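# Arrange all flowers stems-down in the vase with two arms

## Task

Get every flower into the vase with its stem pointing down, while the vase stays upright and no stem ends up visibly bent; then open the grippers and pull the arms away.

## Robot and tools

Robot: two six-joint arms, left_arm and right_arm, each with a parallel two-finger gripper. Base poses in the scene frame: left_arm at (-0.024, +0.343, +0.013) m, quat_wxyz (+1.000, 0, 0, +0.025); right_arm at (+0.026, -0.245, +0.004) m, quat_wxyz (+1.000, 0, 0, +0.012). Scene frame: origin at table height midway between the nominal bases, +z up, +x out over the table, left_arm toward +y. Arm names do not match image sides. A camera stand sits behind the arms.

Command row: always 14 numbers, left_arm first, then right_arm. Per arm: waist, shoulder, elbow, wrist pitch, wrist yaw, wrist roll as absolute target joint angles in radians, then the gripper opening. Stated ranges: waist -2.618 to 3.054, shoulder 0.000 to 3.142, elbow 0.000 to 3.142, wrist pitch -1.571 to 1.571, wrist yaw -1.571 to 1.571, wrist roll -2.094 to 2.094. True ends may differ by up to 0.059 rad; a target beyond that margin and farther out than the current angle is rejected, and one past the real end is clipped there (the result then says "joint sent to its limit"). Opening is absolute on a -1 (closed, 0 mm) to +1 (fully open, about 87 mm) scale; roughly 69 mm at +0.5, 43 at 0, 18 at -0.5. To leave an arm or gripper unchanged, resend its current "Joint targets" values and its current opening; a 0 is a real command.

execute_actions: actions is a list of actions; each action is a table of up to 15 rows, one per 1/30 s step; a short table repeats its last row to fill 15 steps. cameras optionally selects images (omitted, null or ["all"] = all; [] = none). An empty actions list just reports state. Each joint's target is kept within a lead of its measured angle (0.339 rad for waist, shoulder, elbow; 2.2 for the wrist joints), and targets that would shift the gripper over 200 mm are scaled back, so large changes need several actions.

move: target is one 14-number row or a list of up to 15 such rows, absolute joint angles as above. All joints interpolate together, so the hand traces a curve, with no obstacle avoidance. speed (rad/s, 0.01 to 12.57, default 0.5, one value or one per target) caps the fastest joint. blend (rad, one value or per target) rounds corners in a list; 0 stops at each. opening_speed (at least 0.2 per second on the opening scale) ramps the gripper. Finger changes on the first target are applied at the start; on later targets, only after arrival and rest. Whole move spans at most 10 s; minimum 0.5 s. blocking=false returns after about 0.5 s while motion continues; a new move then takes over from the current point. The result adds a "move:" line such as done, off_target (resting over 0.035 rad from target), moving, held or fault, plus limits=held if steps were withheld. Faster motion and targets deeper past contact mean harder impacts and presses.

wait: seconds 0 to 10; arms hold their last command, a running move continues. stop: brakes the running move (needs space). zoom_image: camera (cam_high, cam_low, cam_left_wrist, cam_right_wrist) and region [x0, y0, x1, y1] pixels from top-left, at most 504x504. read_manual: licence texts only. finished_scene: scene = current scene number; ends it irreversibly, so the flowers must stay in place without the robot.

Results: end_effector_position (m) and end_effector_quat_wxyz in each arm's own base frame; the point lies between the finger pads just behind the tips, fingers along gripper +z, opening along y. Readings may be off by a few cm. Joint positions/velocities list the six joints then the gripper (0 closed to 1 open). Joint targets shows what joints are now driven toward. Joint torques (N m, positive toward larger angle, include gravity and offsets; joints 1-3 wrap at ±28). grip_measured uses the command scale; to hold something, command about 0.04 below the reading at first contact for full force, less for a gentler grip (about 20 N per pad max). "joint command not followed" means the clearance check altered targets. Call results include step readings; move and wait results do not.

Cameras: cam_high 504x504, cam_low 504x504 (fixed, scene frame), cam_left_wrist and cam_right_wrist 672x504 (on the hands, frames relative to their arm base). Calibration may be off by a few mm and degrees.

Avoid: dropping flowers or knocking the vase over, anything leaving the table, releasing moving objects, fast collisions with fixed or heavy items, any contact or squeeze between the two arms or grippers, loading a wrist camera cable, and faults. Watch heat: holding loads or stretching out warms motors; MOTOR HOT appears at 75 °C, an over-temperature fault at 90 °C folds that arm for good. Objects can occasionally be nudged by outside disturbances.

Each tool is called by a JSON object that holds its "api" and its "payload", one argument or row to a line.

## Session

{"api": "execute_actions", "payload": {
  "actions": []
}}

Scene clock: 0.00 s.
left_arm: end_effector_position=(+0.3754, -0.0062, +0.0338) grip_measured=+1.000 end_effector_quat_wxyz=(+0.542, -0.005, +0.840, +0.030) | right_arm: end_effector_position=(+0.3710, -0.0280, +0.0364) grip_measured=+1.000 end_effector_quat_wxyz=(+0.519, +0.063, +0.848, -0.087)
Joint positions: left_arm=[-0.073 1.557 0.382 0.748 -0.121 -0.006 1] | right_arm=[0.037 1.523 0.422 0.623 0.247 0.035 1]
Joint velocities: within noise
Joint torques (N m): no reading
Heat: left arm: 36 °C; right arm: 35 °C.
Joint targets: left_arm=[-0.073 1.551 0.390 0.748 -0.122 -0.006] | right_arm=[0.037 1.517 0.428 0.622 0.248 0.036]
Tool commands: left_gripper/opening=+1.0 right_gripper/opening=+1.0

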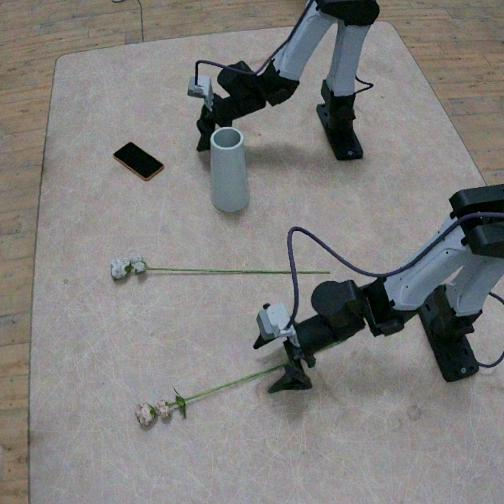

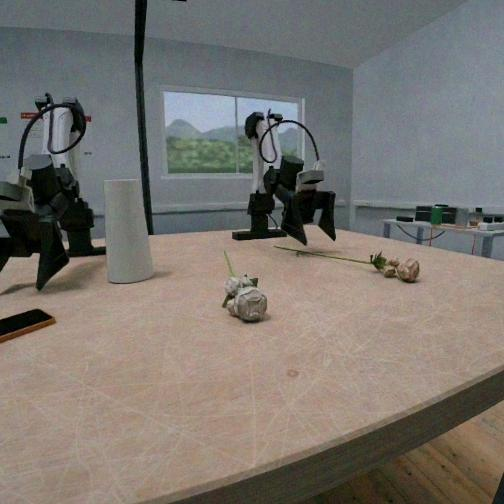

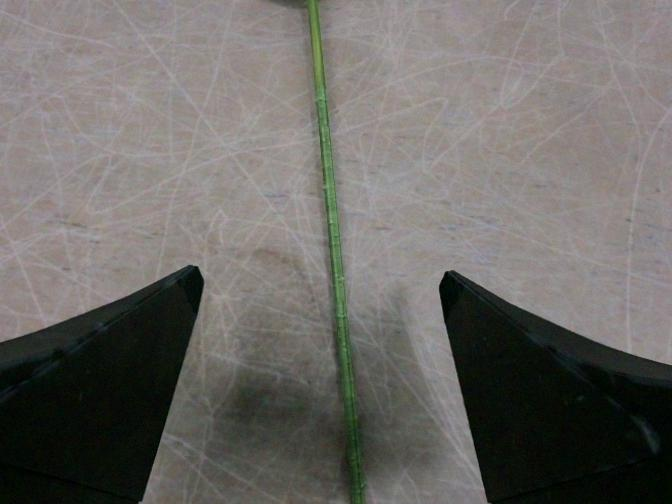

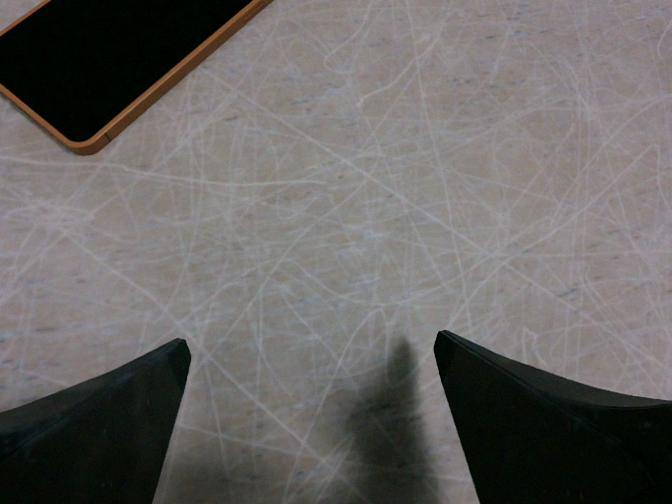

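{"api": "zoom_image", "payload": {
  "camera": "cam_high",
  "region": [100, 230, 400, 440]
}}

{"api": "zoom_image", "payload": {
  "camera": "cam_high",
  "region": [90, 90, 290, 230]
}}

{"api": "zoom_image", "payload": {
  "camera": "cam_low",
  "region": [200, 220, 440, 340]
}}

Scaled by 1.680 from the camera's 504x504 image, which has a finer 720x720 frame.

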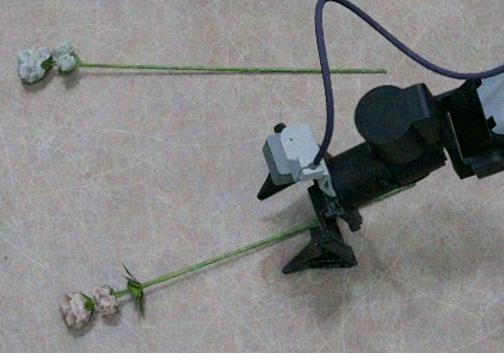

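Scaled by 2.520 from the camera's 504x504 image, which has a finer 720x720 frame.

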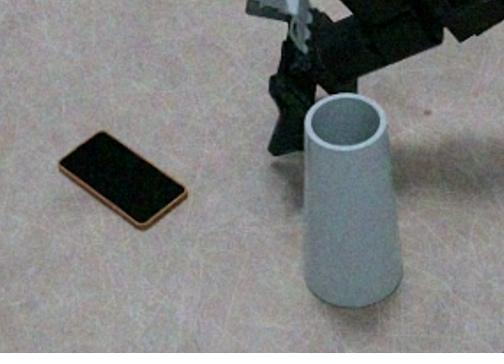

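Scaled by 2.100 from the camera's 504x504 image, which has a finer 720x720 frame.

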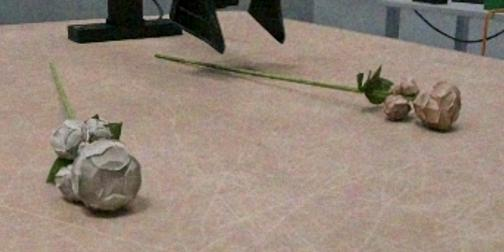

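{"api": "move", "payload": {
  "target": [
    [-0.06, 1.75, 0.95, 0.2, -0.06, -0.1, 0.3, 0.037, 1.517, 0.428, 0.622, 0.248, 0.036, 1.0],
    [-0.0475, 2.3154, 2.204, -1.4594, 0.0, -0.1835, 0.3, 0.037, 1.517, 0.428, 0.622, 0.248, 0.036, 1.0]
  ],
  "speed": 0.8,
  "blend": [0.1, 0],
  "opening_speed": 1.0
}}

Scene clock: 218.73 s.
left_arm: end_effector_position=(+0.4042, -0.0267, +0.0886) grip_measured=+0.300 end_effector_quat_wxyz=(-0.002, -0.060, +0.998, +0.006) | right_arm: end_effector_position=(+0.3710, -0.0280, +0.0364) grip_measured=+1.000 end_effector_quat_wxyz=(+0.519, +0.063, +0.848, -0.087)
Joint positions: left_arm=[-0.053 2.304 2.177 -1.449 -0.011 -0.173 0.65] | right_arm=[0.037 1.523 0.422 0.623 0.247 0.035 1]
Joint torques (N m): left_arm=[0.58 -9.7 9.42 0.33 0.06 -0.15] | right_arm=[0.46 -6.53 5.08 1.73 0.13 0.01]
Heat: left arm: 45 °C; right arm: 39 °C.
Joint targets: left_arm=[-0.047 2.315 2.204 -1.459 0.000 -0.184] | right_arm=[0.037 1.517 0.428 0.622 0.248 0.036]
move: done
camera_calibration:
cam_left_wrist: T_world_to_cam=[[0.143467, -0.989246, -0.0284677, -0.0848316], [-0.57692, -0.106972, 0.809765, 0.170402], [-0.804102, -0.0997513, -0.586063, 0.513301], [0, 0, 0, 1]] pos_world=[0.523226, -0.0144886, 0.160426]

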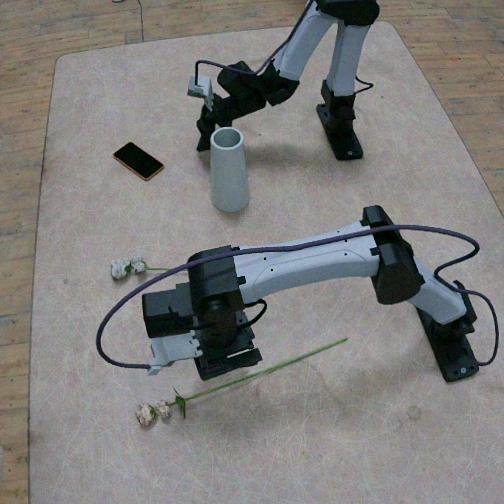

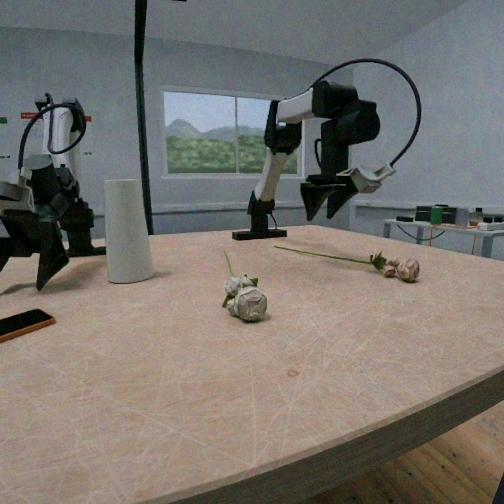

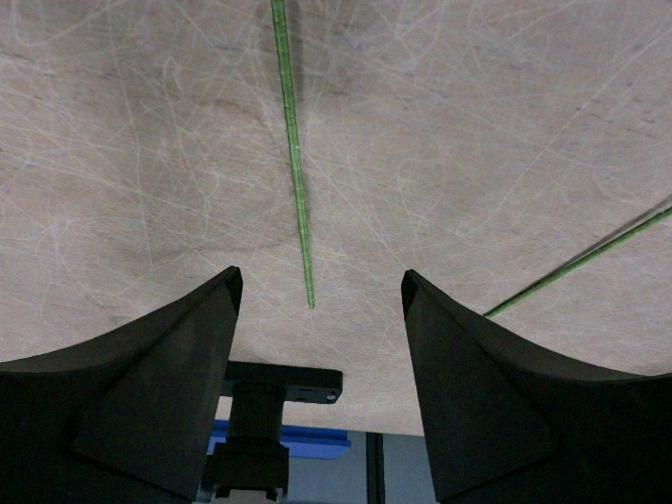

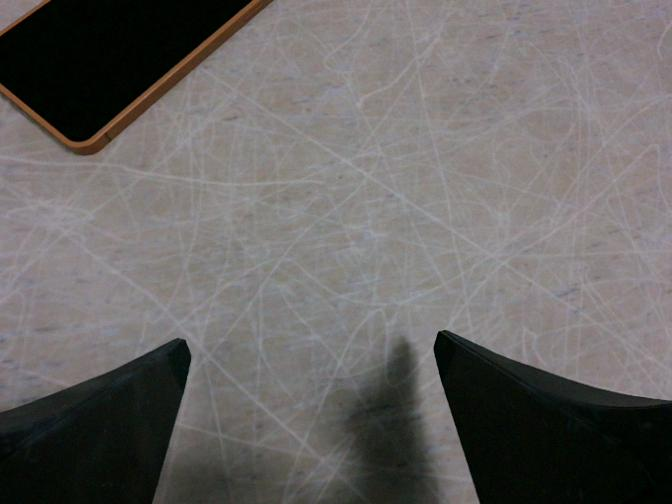

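{"api": "move", "payload": {
  "target": [-0.0105, 2.3649, 2.0493, -1.2552, 0.0, -0.15, 0.3, 0.037, 1.517, 0.428, 0.622, 0.248, 0.036, 1.0],
  "speed": 0.3
}}

{"api": "zoom_image", "payload": {
  "camera": "cam_low",
  "region": [240, 150, 440, 300]
}}

Scene clock: 270.93 s.
left_arm: end_effector_position=(+0.4176, -0.0111, +0.0341) grip_measured=+0.300 end_effector_quat_wxyz=(+0.000, -0.073, +0.997, +0.005) | right_arm: end_effector_position=(+0.3710, -0.0280, +0.0364) grip_measured=+1.000 end_effector_quat_wxyz=(+0.519, +0.063, +0.848, -0.087)
Joint positions: left_arm=[-0.015 2.359 2.055 -1.268 -0.01 -0.161 0.65] | right_arm=[0.037 1.523 0.422 0.623 0.247 0.035 1]
Joint torques (N m): left_arm=[0.4 -10.59 6.26 0.6 0.04 0.07] | right_arm=[0.46 -6.53 5.12 1.73 0.12 0.01]
Heat: left arm: 47 °C; right arm: 40 °C.
Joint targets: left_arm=[-0.010 2.365 2.049 -1.255 0.000 -0.150] | right_arm=[0.037 1.517 0.428 0.622 0.248 0.036]
move: done
camera_calibration:
cam_left_wrist: T_world_to_cam=[[0.169582, -0.985153, -0.0267637, -0.08377], [-0.577796, -0.121387, 0.807104, 0.22418], [-0.798369, -0.121406, -0.589802, 0.491161], [0, 0, 0, 1]] pos_world=[0.535864, 0.00431615, 0.10651]

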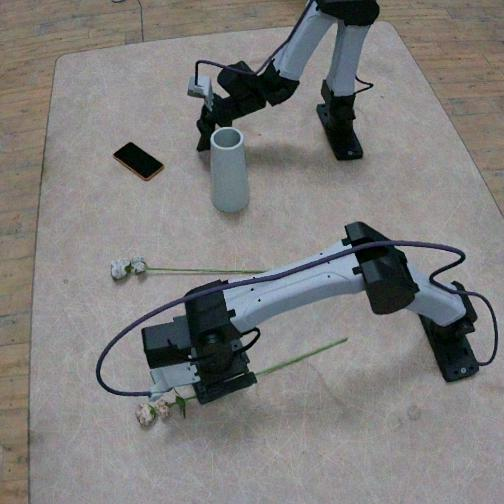

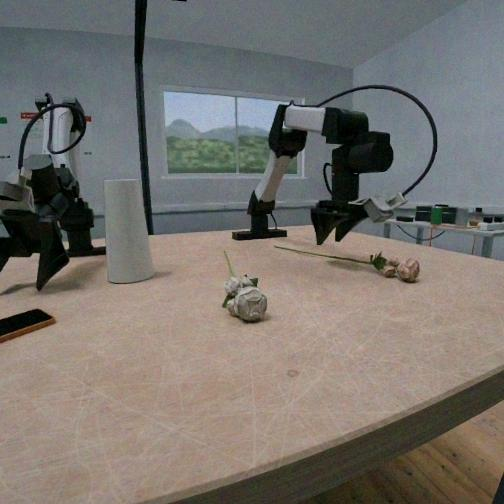

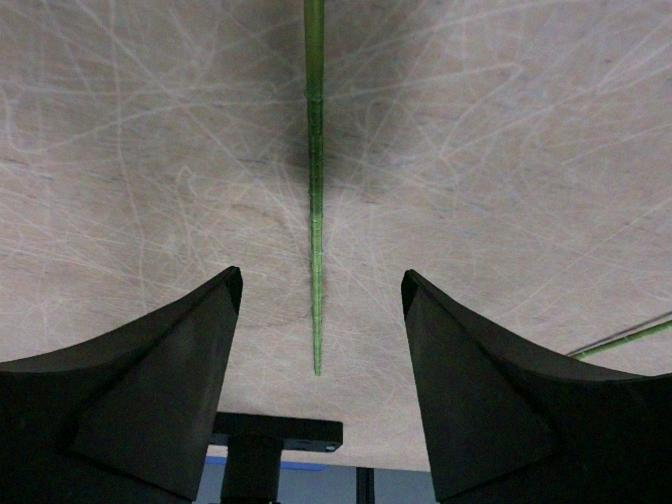

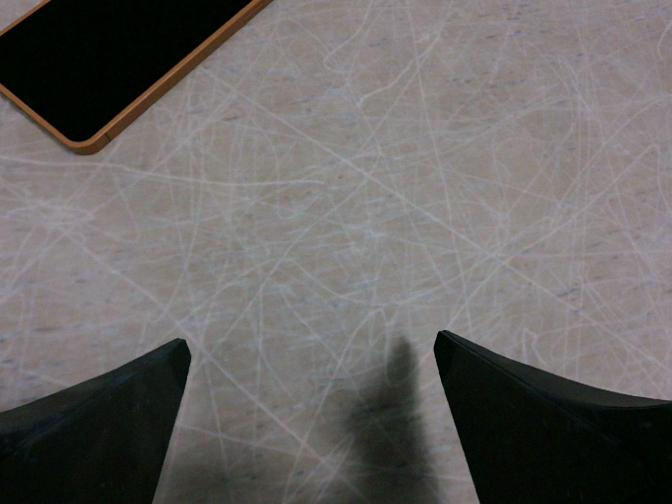

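Scaled by 2.520 from the camera's 504x504 image, which has a finer 720x720 frame.

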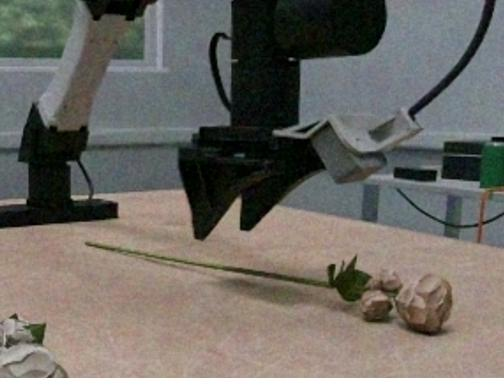

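{"api": "move", "payload": {
  "target": [-0.008, 2.4568, 2.0894, -1.2034, 0.0, -0.15, 0.3, 0.037, 1.517, 0.428, 0.622, 0.248, 0.036, 1.0],
  "speed": 0.15
}}

{"api": "zoom_image", "payload": {
  "camera": "cam_low",
  "region": [240, 150, 440, 300]
}}

Scene clock: 300.57 s.
left_arm: end_effector_position=(+0.4228, -0.0112, -0.0036) grip_measured=+0.300 end_effector_quat_wxyz=(-0.017, -0.073, +0.997, +0.007) | right_arm: end_effector_position=(+0.3710, -0.0280, +0.0364) grip_measured=+1.000 end_effector_quat_wxyz=(+0.519, +0.063, +0.848, -0.087)
Joint positions: left_arm=[-0.015 2.449 2.06 -1.216 -0.01 -0.16 0.65] | right_arm=[0.037 1.523 0.422 0.623 0.247 0.035 1]
Joint torques (N m): left_arm=[0.68 -10.86 9.52 0.52 0.08 0.05] | right_arm=[0.49 -6.5 5.11 1.73 0.12 0]
Heat: left arm: 50 °C; right arm: 40 °C.
Joint targets: left_arm=[-0.008 2.457 2.089 -1.203 0.000 -0.150] | right_arm=[0.037 1.517 0.428 0.622 0.248 0.036]
move: done
camera_calibration:
cam_left_wrist: T_world_to_cam=[[0.168175, -0.985203, -0.0330575, -0.0852064], [-0.549805, -0.121581, 0.826398, 0.245828], [-0.818188, -0.120804, -0.562116, 0.481573], [0, 0, 0, 1]] pos_world=[0.543504, 0.00411839, 0.0647315]

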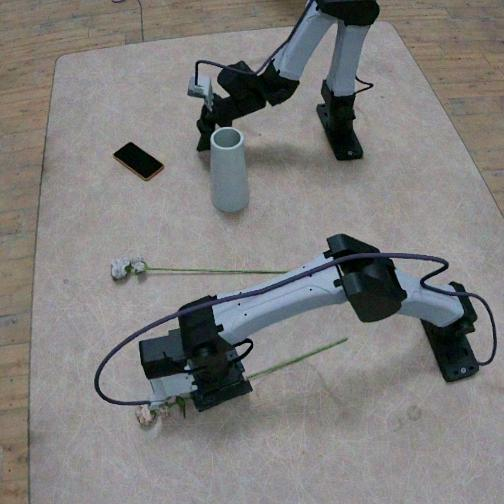

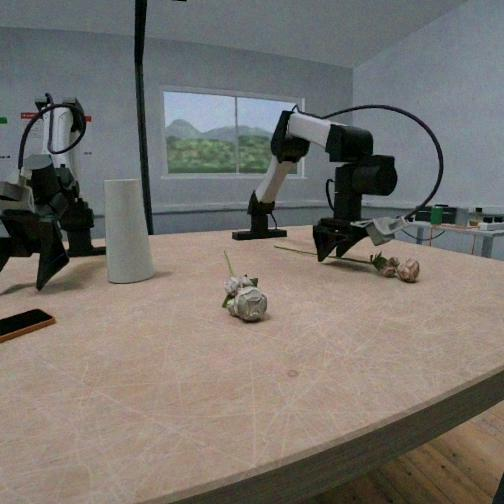

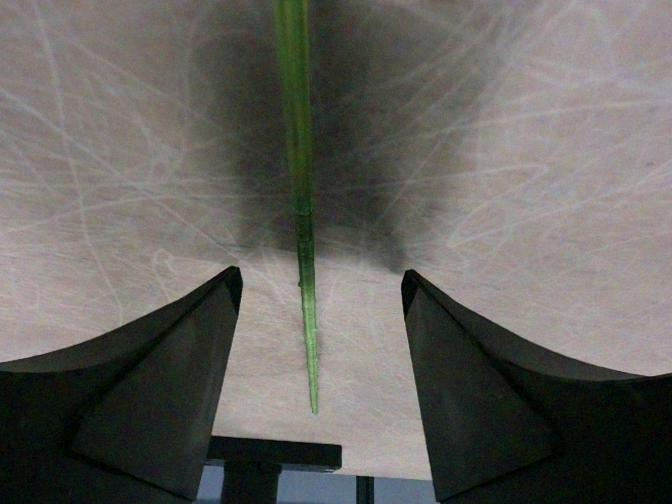

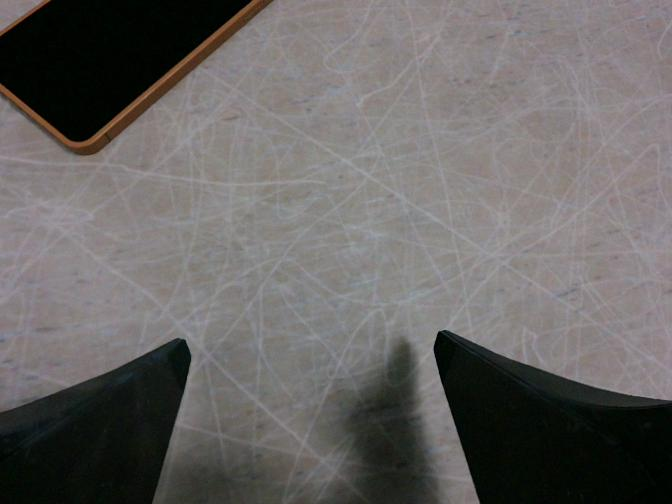

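Scaled by 2.520 from the camera's 504x504 image, which has a finer 720x720 frame.

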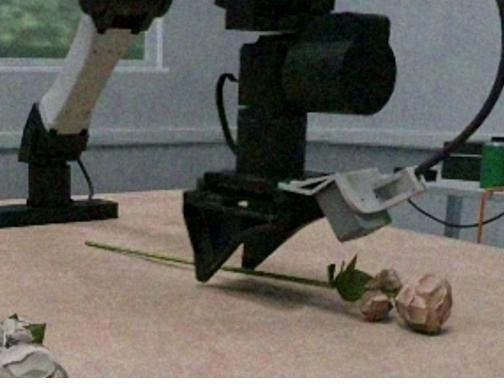

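{"api": "move", "payload": {
  "target": [
    [0.006, 2.4568, 2.0894, -1.2034, 0.0, -0.15, 0.3, 0.037, 1.517, 0.428, 0.622, 0.248, 0.036, 1.0],
    [0.006, 2.4568, 2.0894, -1.2034, 0.0, -0.15, -1, 0.037, 1.517, 0.428, 0.622, 0.248, 0.036, 1.0]
  ],
  "speed": 0.15,
  "opening_speed": 0.8
}}

{"api": "zoom_image", "payload": {
  "camera": "cam_low",
  "region": [240, 150, 440, 300]
}}

Scene clock: 317.63 s.
left_arm: end_effector_position=(+0.4231, -0.0041, -0.0036) grip_measured=-0.832 end_effector_quat_wxyz=(-0.017, -0.081, +0.997, +0.006) | right_arm: end_effector_position=(+0.3710, -0.0280, +0.0364) grip_measured=+1.000 end_effector_quat_wxyz=(+0.519, +0.063, +0.848, -0.087)
Joint positions: left_arm=[0.002 2.449 2.06 -1.215 -0.01 -0.16 0.084] | right_arm=[0.037 1.523 0.422 0.623 0.247 0.035 1]
Joint torques (N m): left_arm=[0.43 -10.93 9.61 0.52 0.06 0.05] | right_arm=[0.46 -6.52 5.07 1.73 0.12 -0.01]
Heat: left arm: 53 °C; right arm: 40 °C.
Joint targets: left_arm=[0.006 2.457 2.089 -1.203 0.000 -0.150] | right_arm=[0.037 1.517 0.428 0.622 0.248 0.036]
move: done
camera_calibration:
cam_left_wrist: T_world_to_cam=[[0.184717, -0.982241, -0.032905, -0.0852427], [-0.548275, -0.130778, 0.826009, 0.246186], [-0.815643, -0.134537, -0.562695, 0.481586], [0, 0, 0, 1]] pos_world=[0.543526, 0.0132581, 0.064829]

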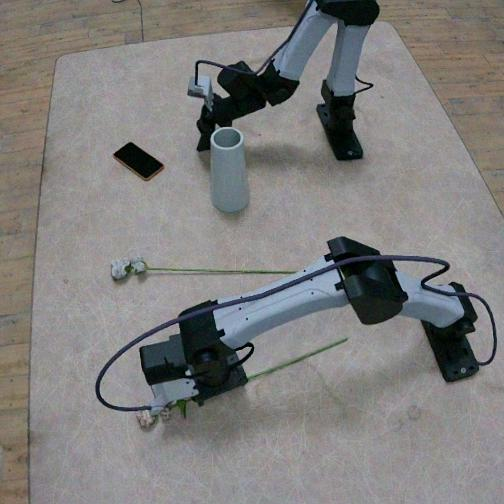

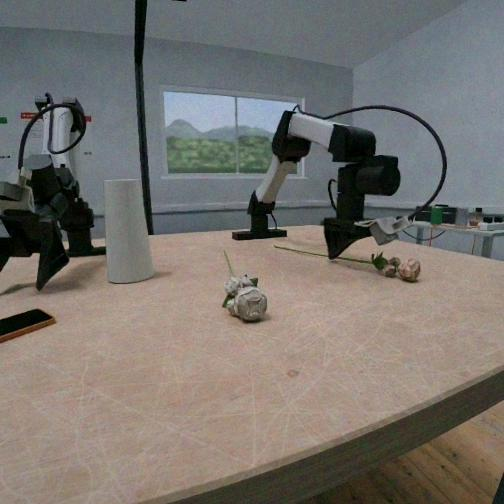

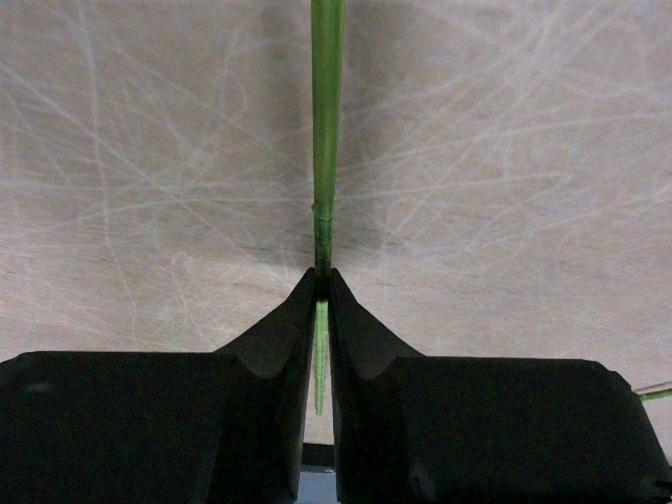

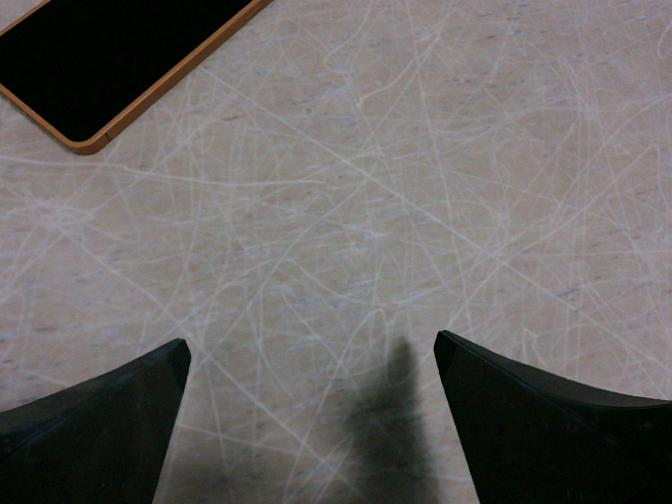

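Scaled by 2.520 from the camera's 504x504 image, which has a finer 720x720 frame.

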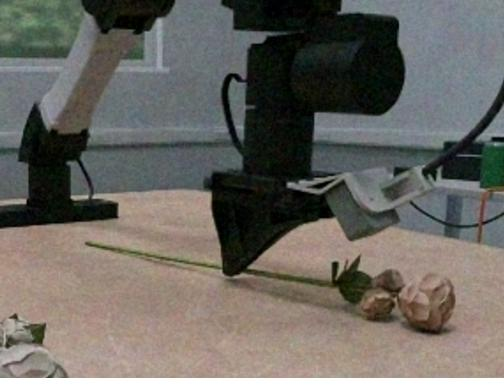

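{"api": "move", "payload": {
  "target": [
    [0.006, 2.1745, 1.9648, -0.9986, 0.0, -0.11, -1, 0.037, 1.517, 0.428, 0.622, 0.248, 0.036, 1.0],
    [-0.1, 1.3275, 1.5909, -0.3842, 0.0, 0.0, -1, 0.037, 1.517, 0.428, 0.622, 0.248, 0.036, 1.0]
  ],
  "speed": [0.3, 0.5],
  "blend": [0.08, 0]
}}

{"api": "zoom_image", "payload": {
  "camera": "cam_low",
  "region": [100, 50, 504, 300]
}}

Scene clock: 351.60 s.
left_arm: end_effector_position=(+0.4170, -0.0384, +0.4189) grip_measured=-0.832 end_effector_quat_wxyz=(+0.658, +0.028, +0.752, -0.031) | right_arm: end_effector_position=(+0.3710, -0.0280, +0.0364) grip_measured=+1.000 end_effector_quat_wxyz=(+0.519, +0.063, +0.848, -0.087)
Joint positions: left_arm=[-0.095 1.329 1.599 -0.401 -0.01 -0.012 0.084] | right_arm=[0.037 1.523 0.422 0.623 0.247 0.035 1]
Joint torques (N m): left_arm=[-0.57 -4 6.71 2.58 0.08 0.06] | right_arm=[0.44 -6.46 5.07 1.74 0.11 0.01]
Heat: left arm: 56 °C; right arm: 40 °C.
Joint targets: left_arm=[-0.100 1.328 1.591 -0.384 0.000 0.000] | right_arm=[0.037 1.517 0.428 0.622 0.248 0.036]
move: done
camera_calibration:
cam_left_wrist: T_world_to_cam=[[-0.0635323, -0.997454, 0.0323801, -0.0282911], [-0.877996, 0.0404402, -0.476956, 0.579323], [0.474432, -0.0587317, -0.878331, 0.306952], [0, 0, 0, 1]] pos_world=[0.361218, -0.0336193, 0.546833]

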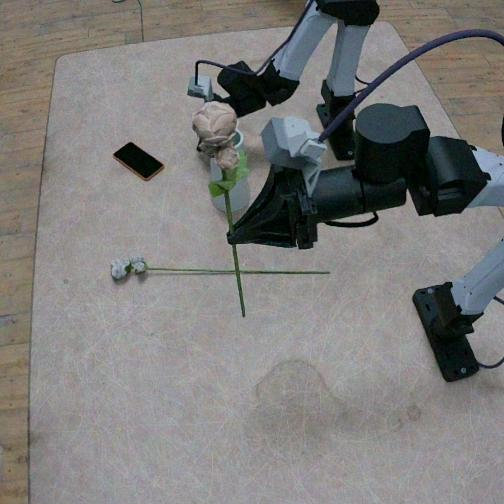

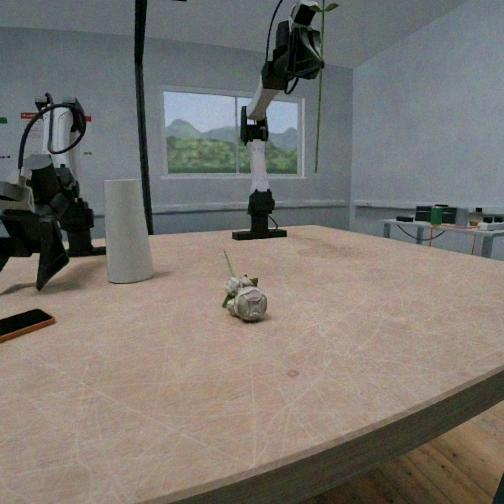

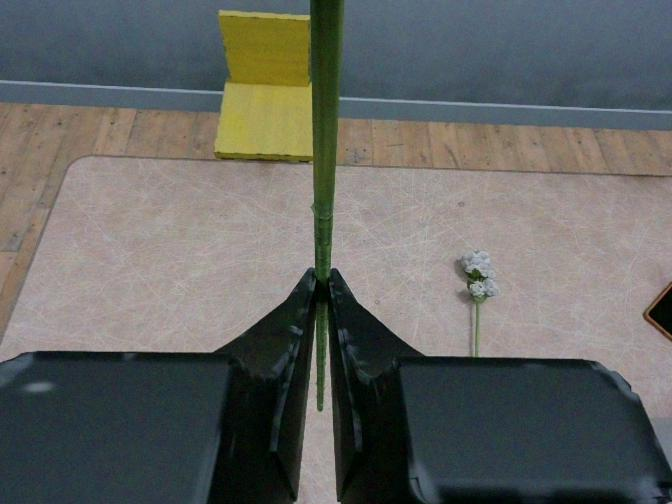

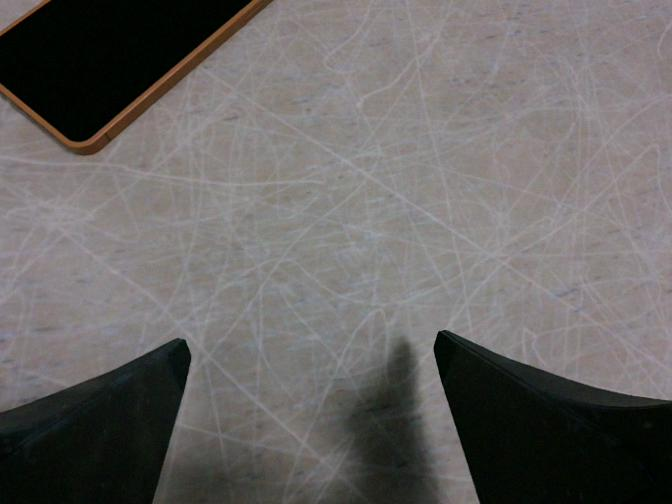

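Scaled by 1.248 from the camera's 504x504 image, which has a finer 720x720 frame.

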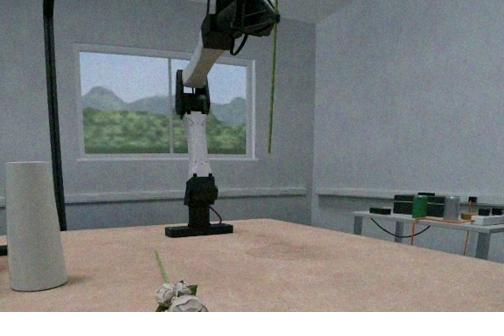

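{"api": "move", "payload": {
  "target": [-0.88, 1.4127, 1.7669, -0.475, 0.0, 0.0, -1, 0.037, 1.517, 0.428, 0.622, 0.248, 0.036, 1.0],
  "speed": 0.5
}}

{"api": "zoom_image", "payload": {
  "camera": "cam_low",
  "region": [0, 0, 350, 350]
}}

{"api": "zoom_image", "payload": {
  "camera": "cam_high",
  "region": [150, 30, 400, 280]
}}

Scene clock: 387.87 s.
left_arm: end_effector_position=(+0.2751, -0.3305, +0.4349) grip_measured=-0.832 end_effector_quat_wxyz=(+0.594, +0.315, +0.685, -0.280) | right_arm: end_effector_position=(+0.3710, -0.0280, +0.0364) grip_measured=+1.000 end_effector_quat_wxyz=(+0.519, +0.063, +0.848, -0.087)
Joint positions: left_arm=[-0.878 1.406 1.738 -0.471 -0.006 -0.011 0.084] | right_arm=[0.037 1.523 0.422 0.623 0.247 0.035 1]
Joint torques (N m): left_arm=[-0.17 -3.73 10.02 2.33 0.06 0.04] | right_arm=[0.42 -6.49 5.08 1.73 0.13 0.01]
Heat: left arm: 46 °C; right arm: 40 °C.
Joint targets: left_arm=[-0.880 1.413 1.767 -0.475 0.000 0.000] | right_arm=[0.037 1.517 0.428 0.622 0.248 0.036]
move: done
camera_calibration:
cam_left_wrist: T_world_to_cam=[[-0.751516, -0.658959, 0.0315745, -0.0277347], [-0.592725, 0.653417, -0.470874, 0.595548], [0.289655, -0.372585, -0.881635, 0.319655], [0, 0, 0, 1]] pos_world=[0.239564, -0.288319, 0.563124]

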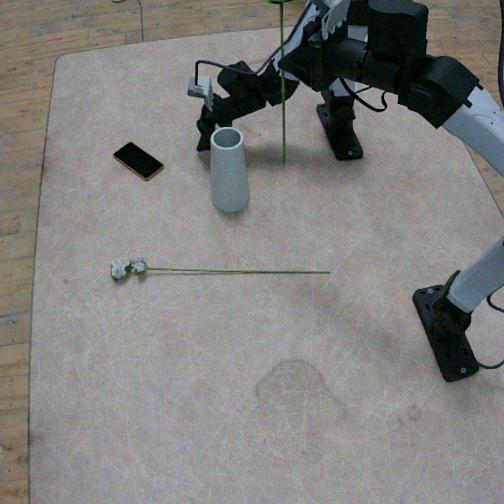

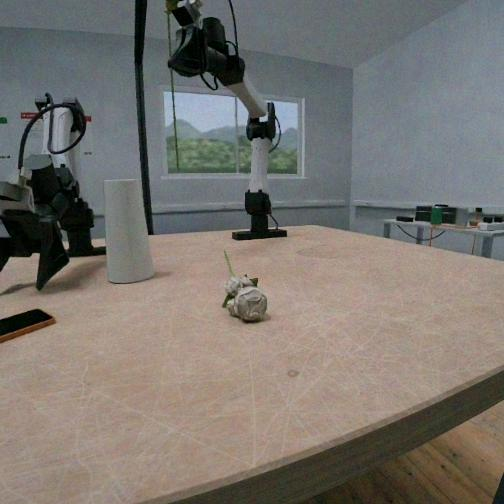

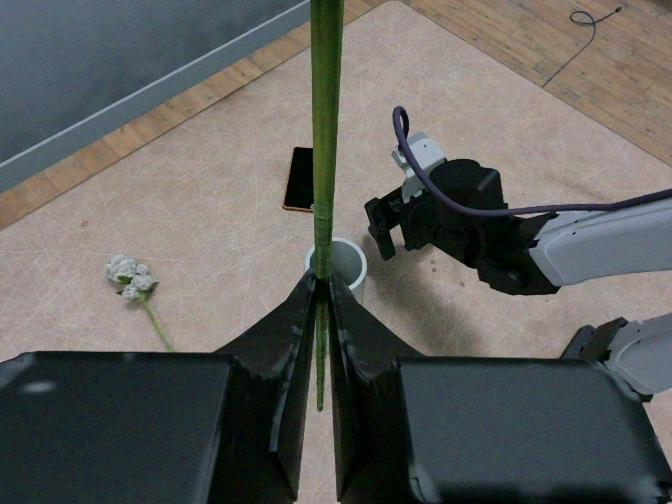

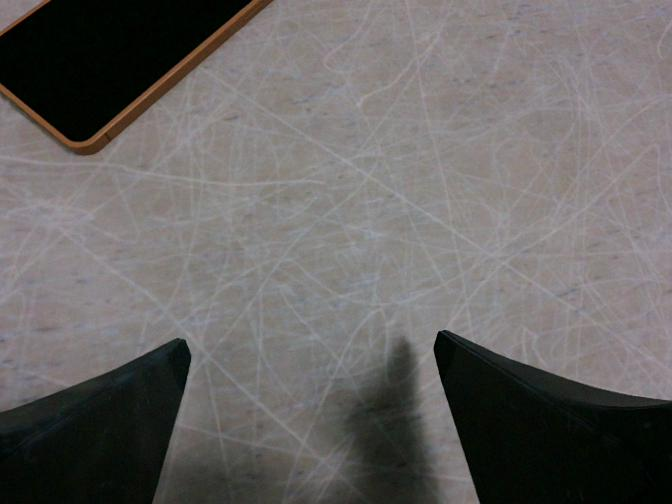

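Scaled by 1.440 from the camera's 504x504 image, which has a finer 720x720 frame.

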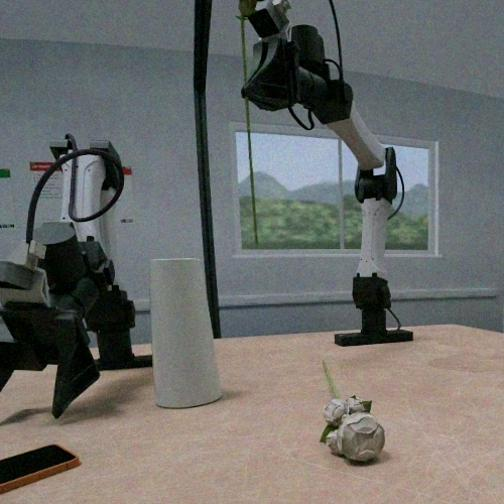

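Scaled by 2.016 from the camera's 504x504 image, which has a finer 720x720 frame.

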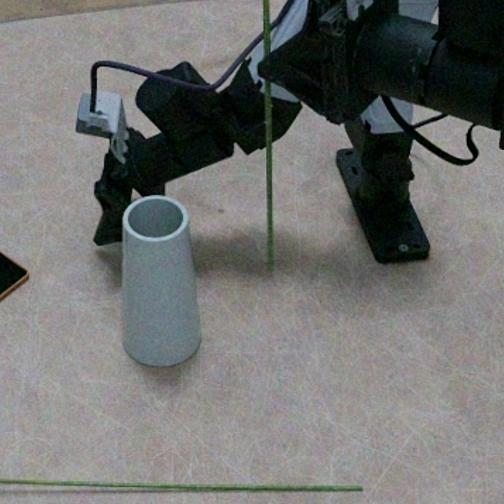

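{"api": "zoom_image", "payload": {
  "camera": "cam_left_wrist",
  "region": [270, 200, 410, 320]
}}

Scaled by 3.600 from the camera's 672x504 image, which has a finer 960x720 frame.

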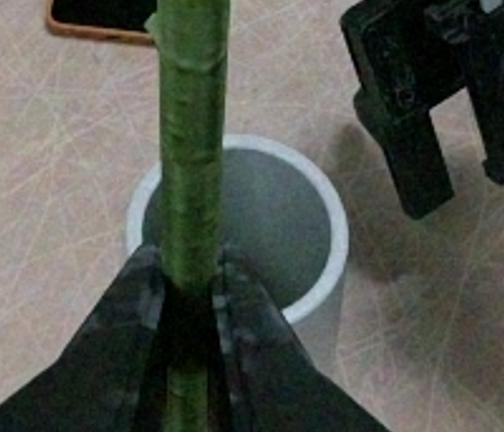

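{"api": "move", "payload": {
  "target": [-0.896, 2.0, 2.47, -0.605, 0.0, 0.0, -1, 0.037, 1.517, 0.428, 0.622, 0.248, 0.036, 1.0],
  "speed": 0.3
}}

{"api": "zoom_image", "payload": {
  "camera": "cam_low",
  "region": [50, 100, 200, 300]
}}

{"api": "zoom_image", "payload": {
  "camera": "cam_high",
  "region": [150, 30, 400, 280]
}}

Scene clock: 444.10 s.
left_arm: end_effector_position=(+0.3552, -0.4380, +0.4335) grip_measured=-0.832 end_effector_quat_wxyz=(+0.586, +0.322, +0.689, -0.281) | right_arm: end_effector_position=(+0.3710, -0.0280, +0.0364) grip_measured=+1.000 end_effector_quat_wxyz=(+0.519, +0.063, +0.848, -0.087)
Joint positions: left_arm=[-0.89 1.995 2.439 -0.602 -0.006 -0.011 0.084] | right_arm=[0.037 1.523 0.422 0.623 0.247 0.035 1]
Joint torques (N m): left_arm=[-0.59 -8.25 9.77 2.35 0.04 0.05] | right_arm=[0.44 -6.49 5.11 1.73 0.11 0.01]
Heat: left arm: 46 °C; right arm: 40 °C.
Joint targets: left_arm=[-0.896 2.000 2.470 -0.605 0.000 0.000] | right_arm=[0.037 1.517 0.428 0.622 0.248 0.036]
move: done
camera_calibration:
cam_left_wrist: T_world_to_cam=[[-0.759373, -0.649911, 0.031134, -0.0314165], [-0.589921, 0.667514, -0.454334, 0.710612], [0.274494, -0.363375, -0.890287, 0.268304], [0, 0, 0, 1]] pos_world=[0.3217, -0.397266, 0.562701]

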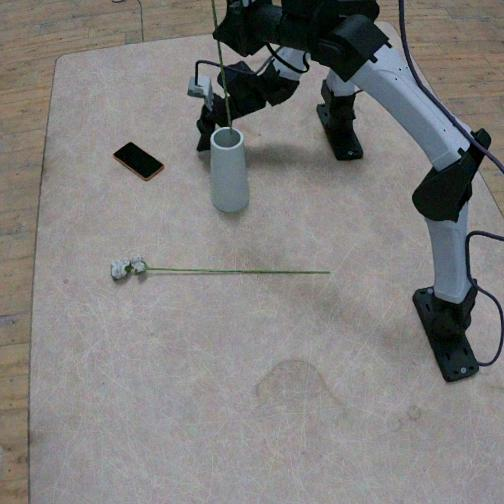

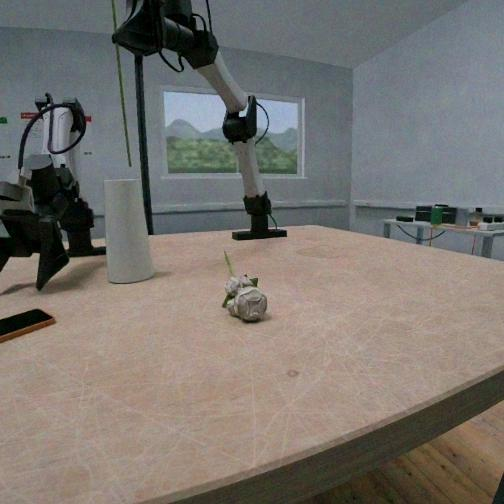

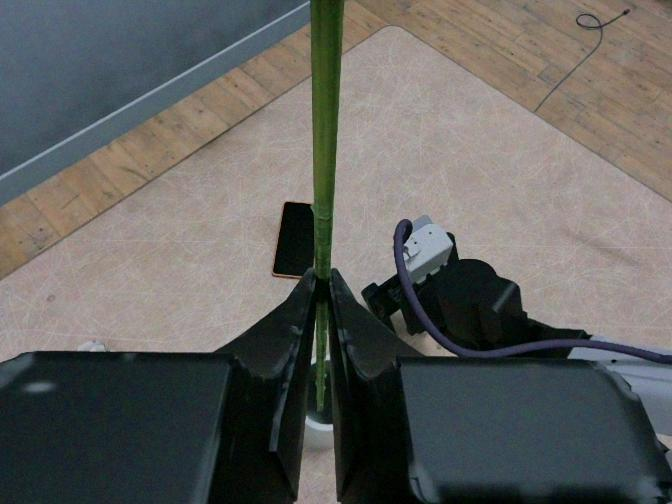

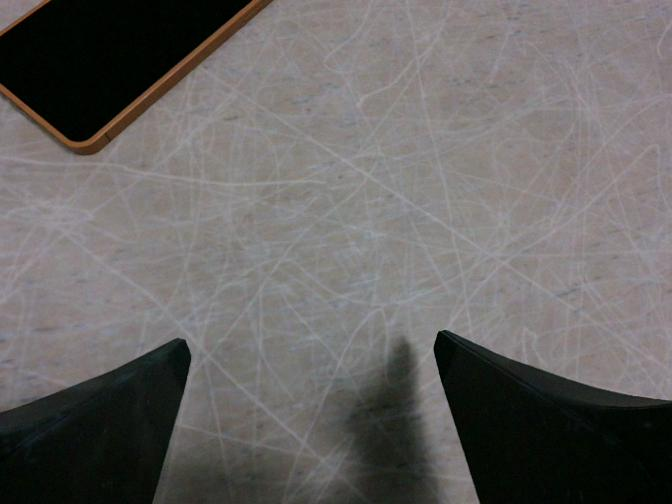

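Scaled by 2.520 from the camera's 504x504 image, which has a finer 720x720 frame.

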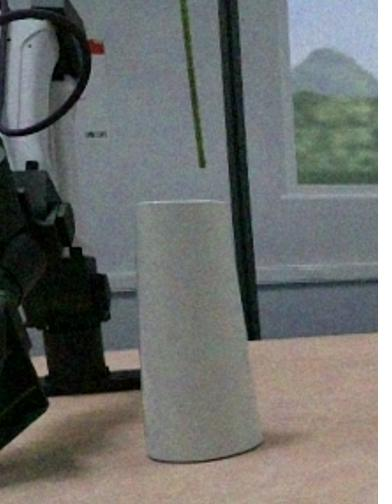

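Scaled by 2.016 from the camera's 504x504 image, which has a finer 720x720 frame.

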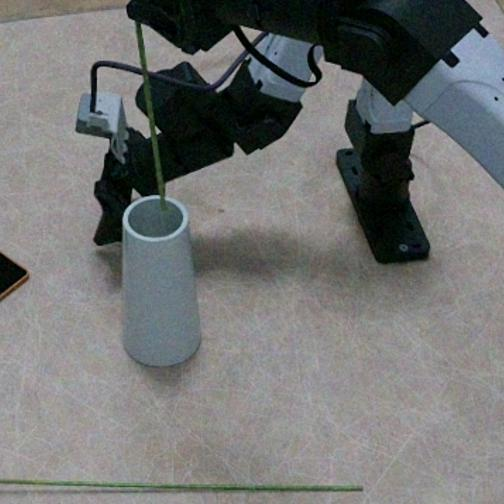

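{"api": "zoom_image", "payload": {
  "camera": "cam_left_wrist",
  "region": [270, 340, 380, 470]
}}

Scaled by 3.877 from the camera's 672x504 image, which has a finer 960x720 frame.

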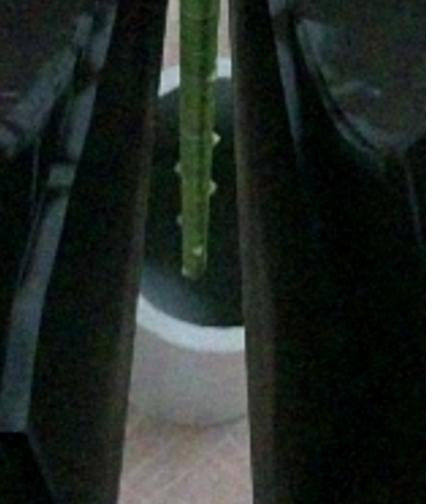

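{"api": "move", "payload": {
  "target": [-0.906, 1.9784, 2.29, -0.4697, 0.0, 0.0, -1, 0.037, 1.517, 0.428, 0.622, 0.248, 0.036, 1.0],
  "speed": 0.15
}}

{"api": "zoom_image", "payload": {
  "camera": "cam_low",
  "region": [50, 100, 200, 300]
}}

{"api": "zoom_image", "payload": {
  "camera": "cam_high",
  "region": [150, 30, 400, 280]
}}

{"api": "zoom_image", "payload": {
  "camera": "cam_left_wrist",
  "region": [270, 340, 380, 470]
}}

Scene clock: 511.77 s.
left_arm: end_effector_position=(+0.3621, -0.4557, +0.3970) grip_measured=-0.832 end_effector_quat_wxyz=(+0.574, +0.330, +0.696, -0.279) | right_arm: end_effector_position=(+0.3710, -0.0280, +0.0364) grip_measured=+1.000 end_effector_quat_wxyz=(+0.519, +0.063, +0.848, -0.087)
Joint positions: left_arm=[-0.9 1.995 2.297 -0.489 -0.006 -0.011 0.084] | right_arm=[0.037 1.523 0.422 0.623 0.247 0.035 1]
Joint torques (N m): left_arm=[-0.61 -10.33 6.78 2.6 0.05 0.04] | right_arm=[0.46 -6.5 5.07 1.74 0.12 0.01]
Heat: left arm: 47 °C; right arm: 41 °C.
Joint targets: left_arm=[-0.906 1.978 2.290 -0.470 0.000 0.000] | right_arm=[0.037 1.517 0.428 0.622 0.248 0.036]
move: done
camera_calibration:
cam_left_wrist: T_world_to_cam=[[-0.765203, -0.643077, 0.0302738, -0.0309765], [-0.591434, 0.683622, -0.427628, 0.707231], [0.254302, -0.345128, -0.903448, 0.248379], [0, 0, 0, 1]] pos_world=[0.331414, -0.417676, 0.527767]

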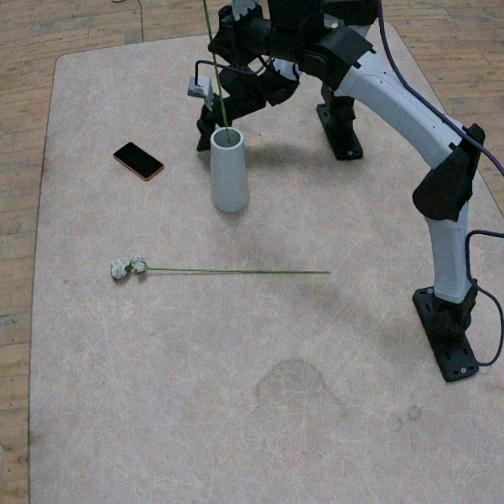

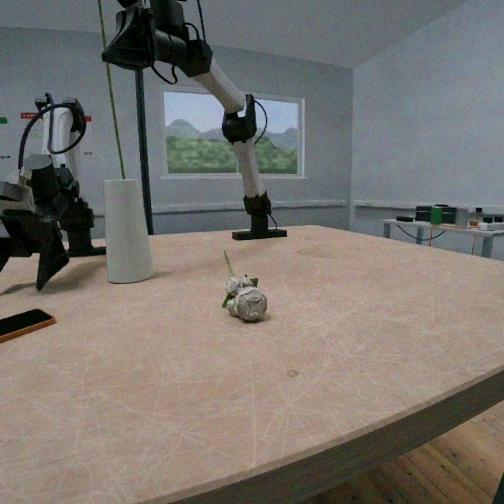

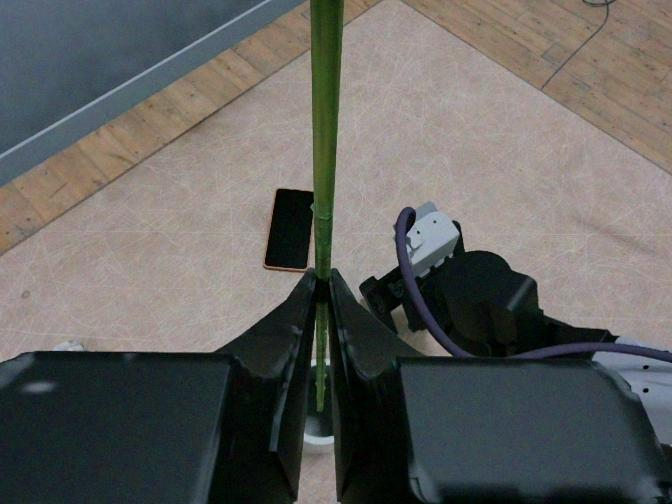

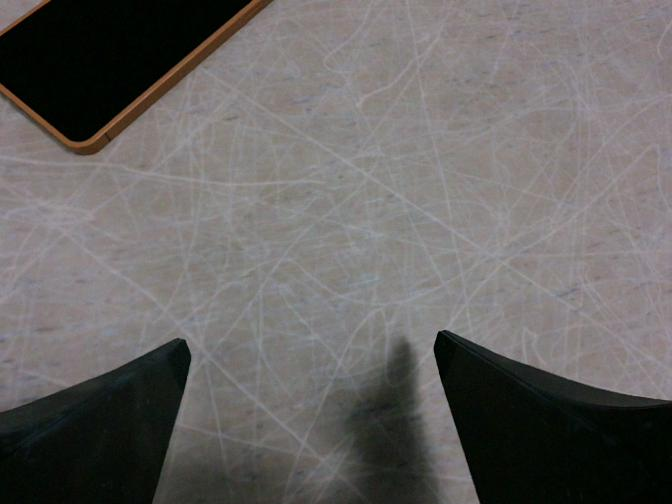

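Scaled by 2.520 from the camera's 504x504 image, which has a finer 720x720 frame.

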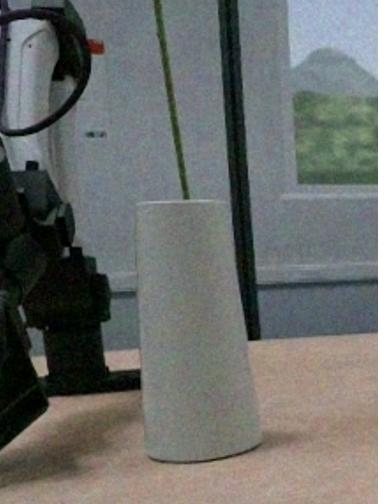

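Scaled by 2.016 from the camera's 504x504 image, which has a finer 720x720 frame.

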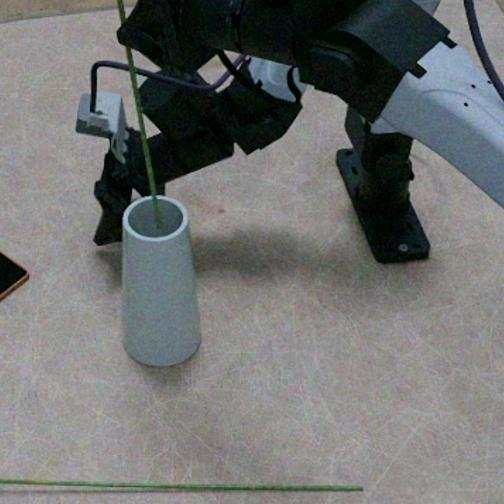

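Scaled by 3.877 from the camera's 672x504 image, which has a finer 960x720 frame.

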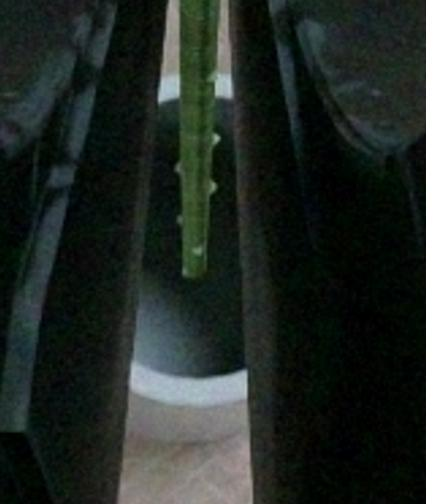

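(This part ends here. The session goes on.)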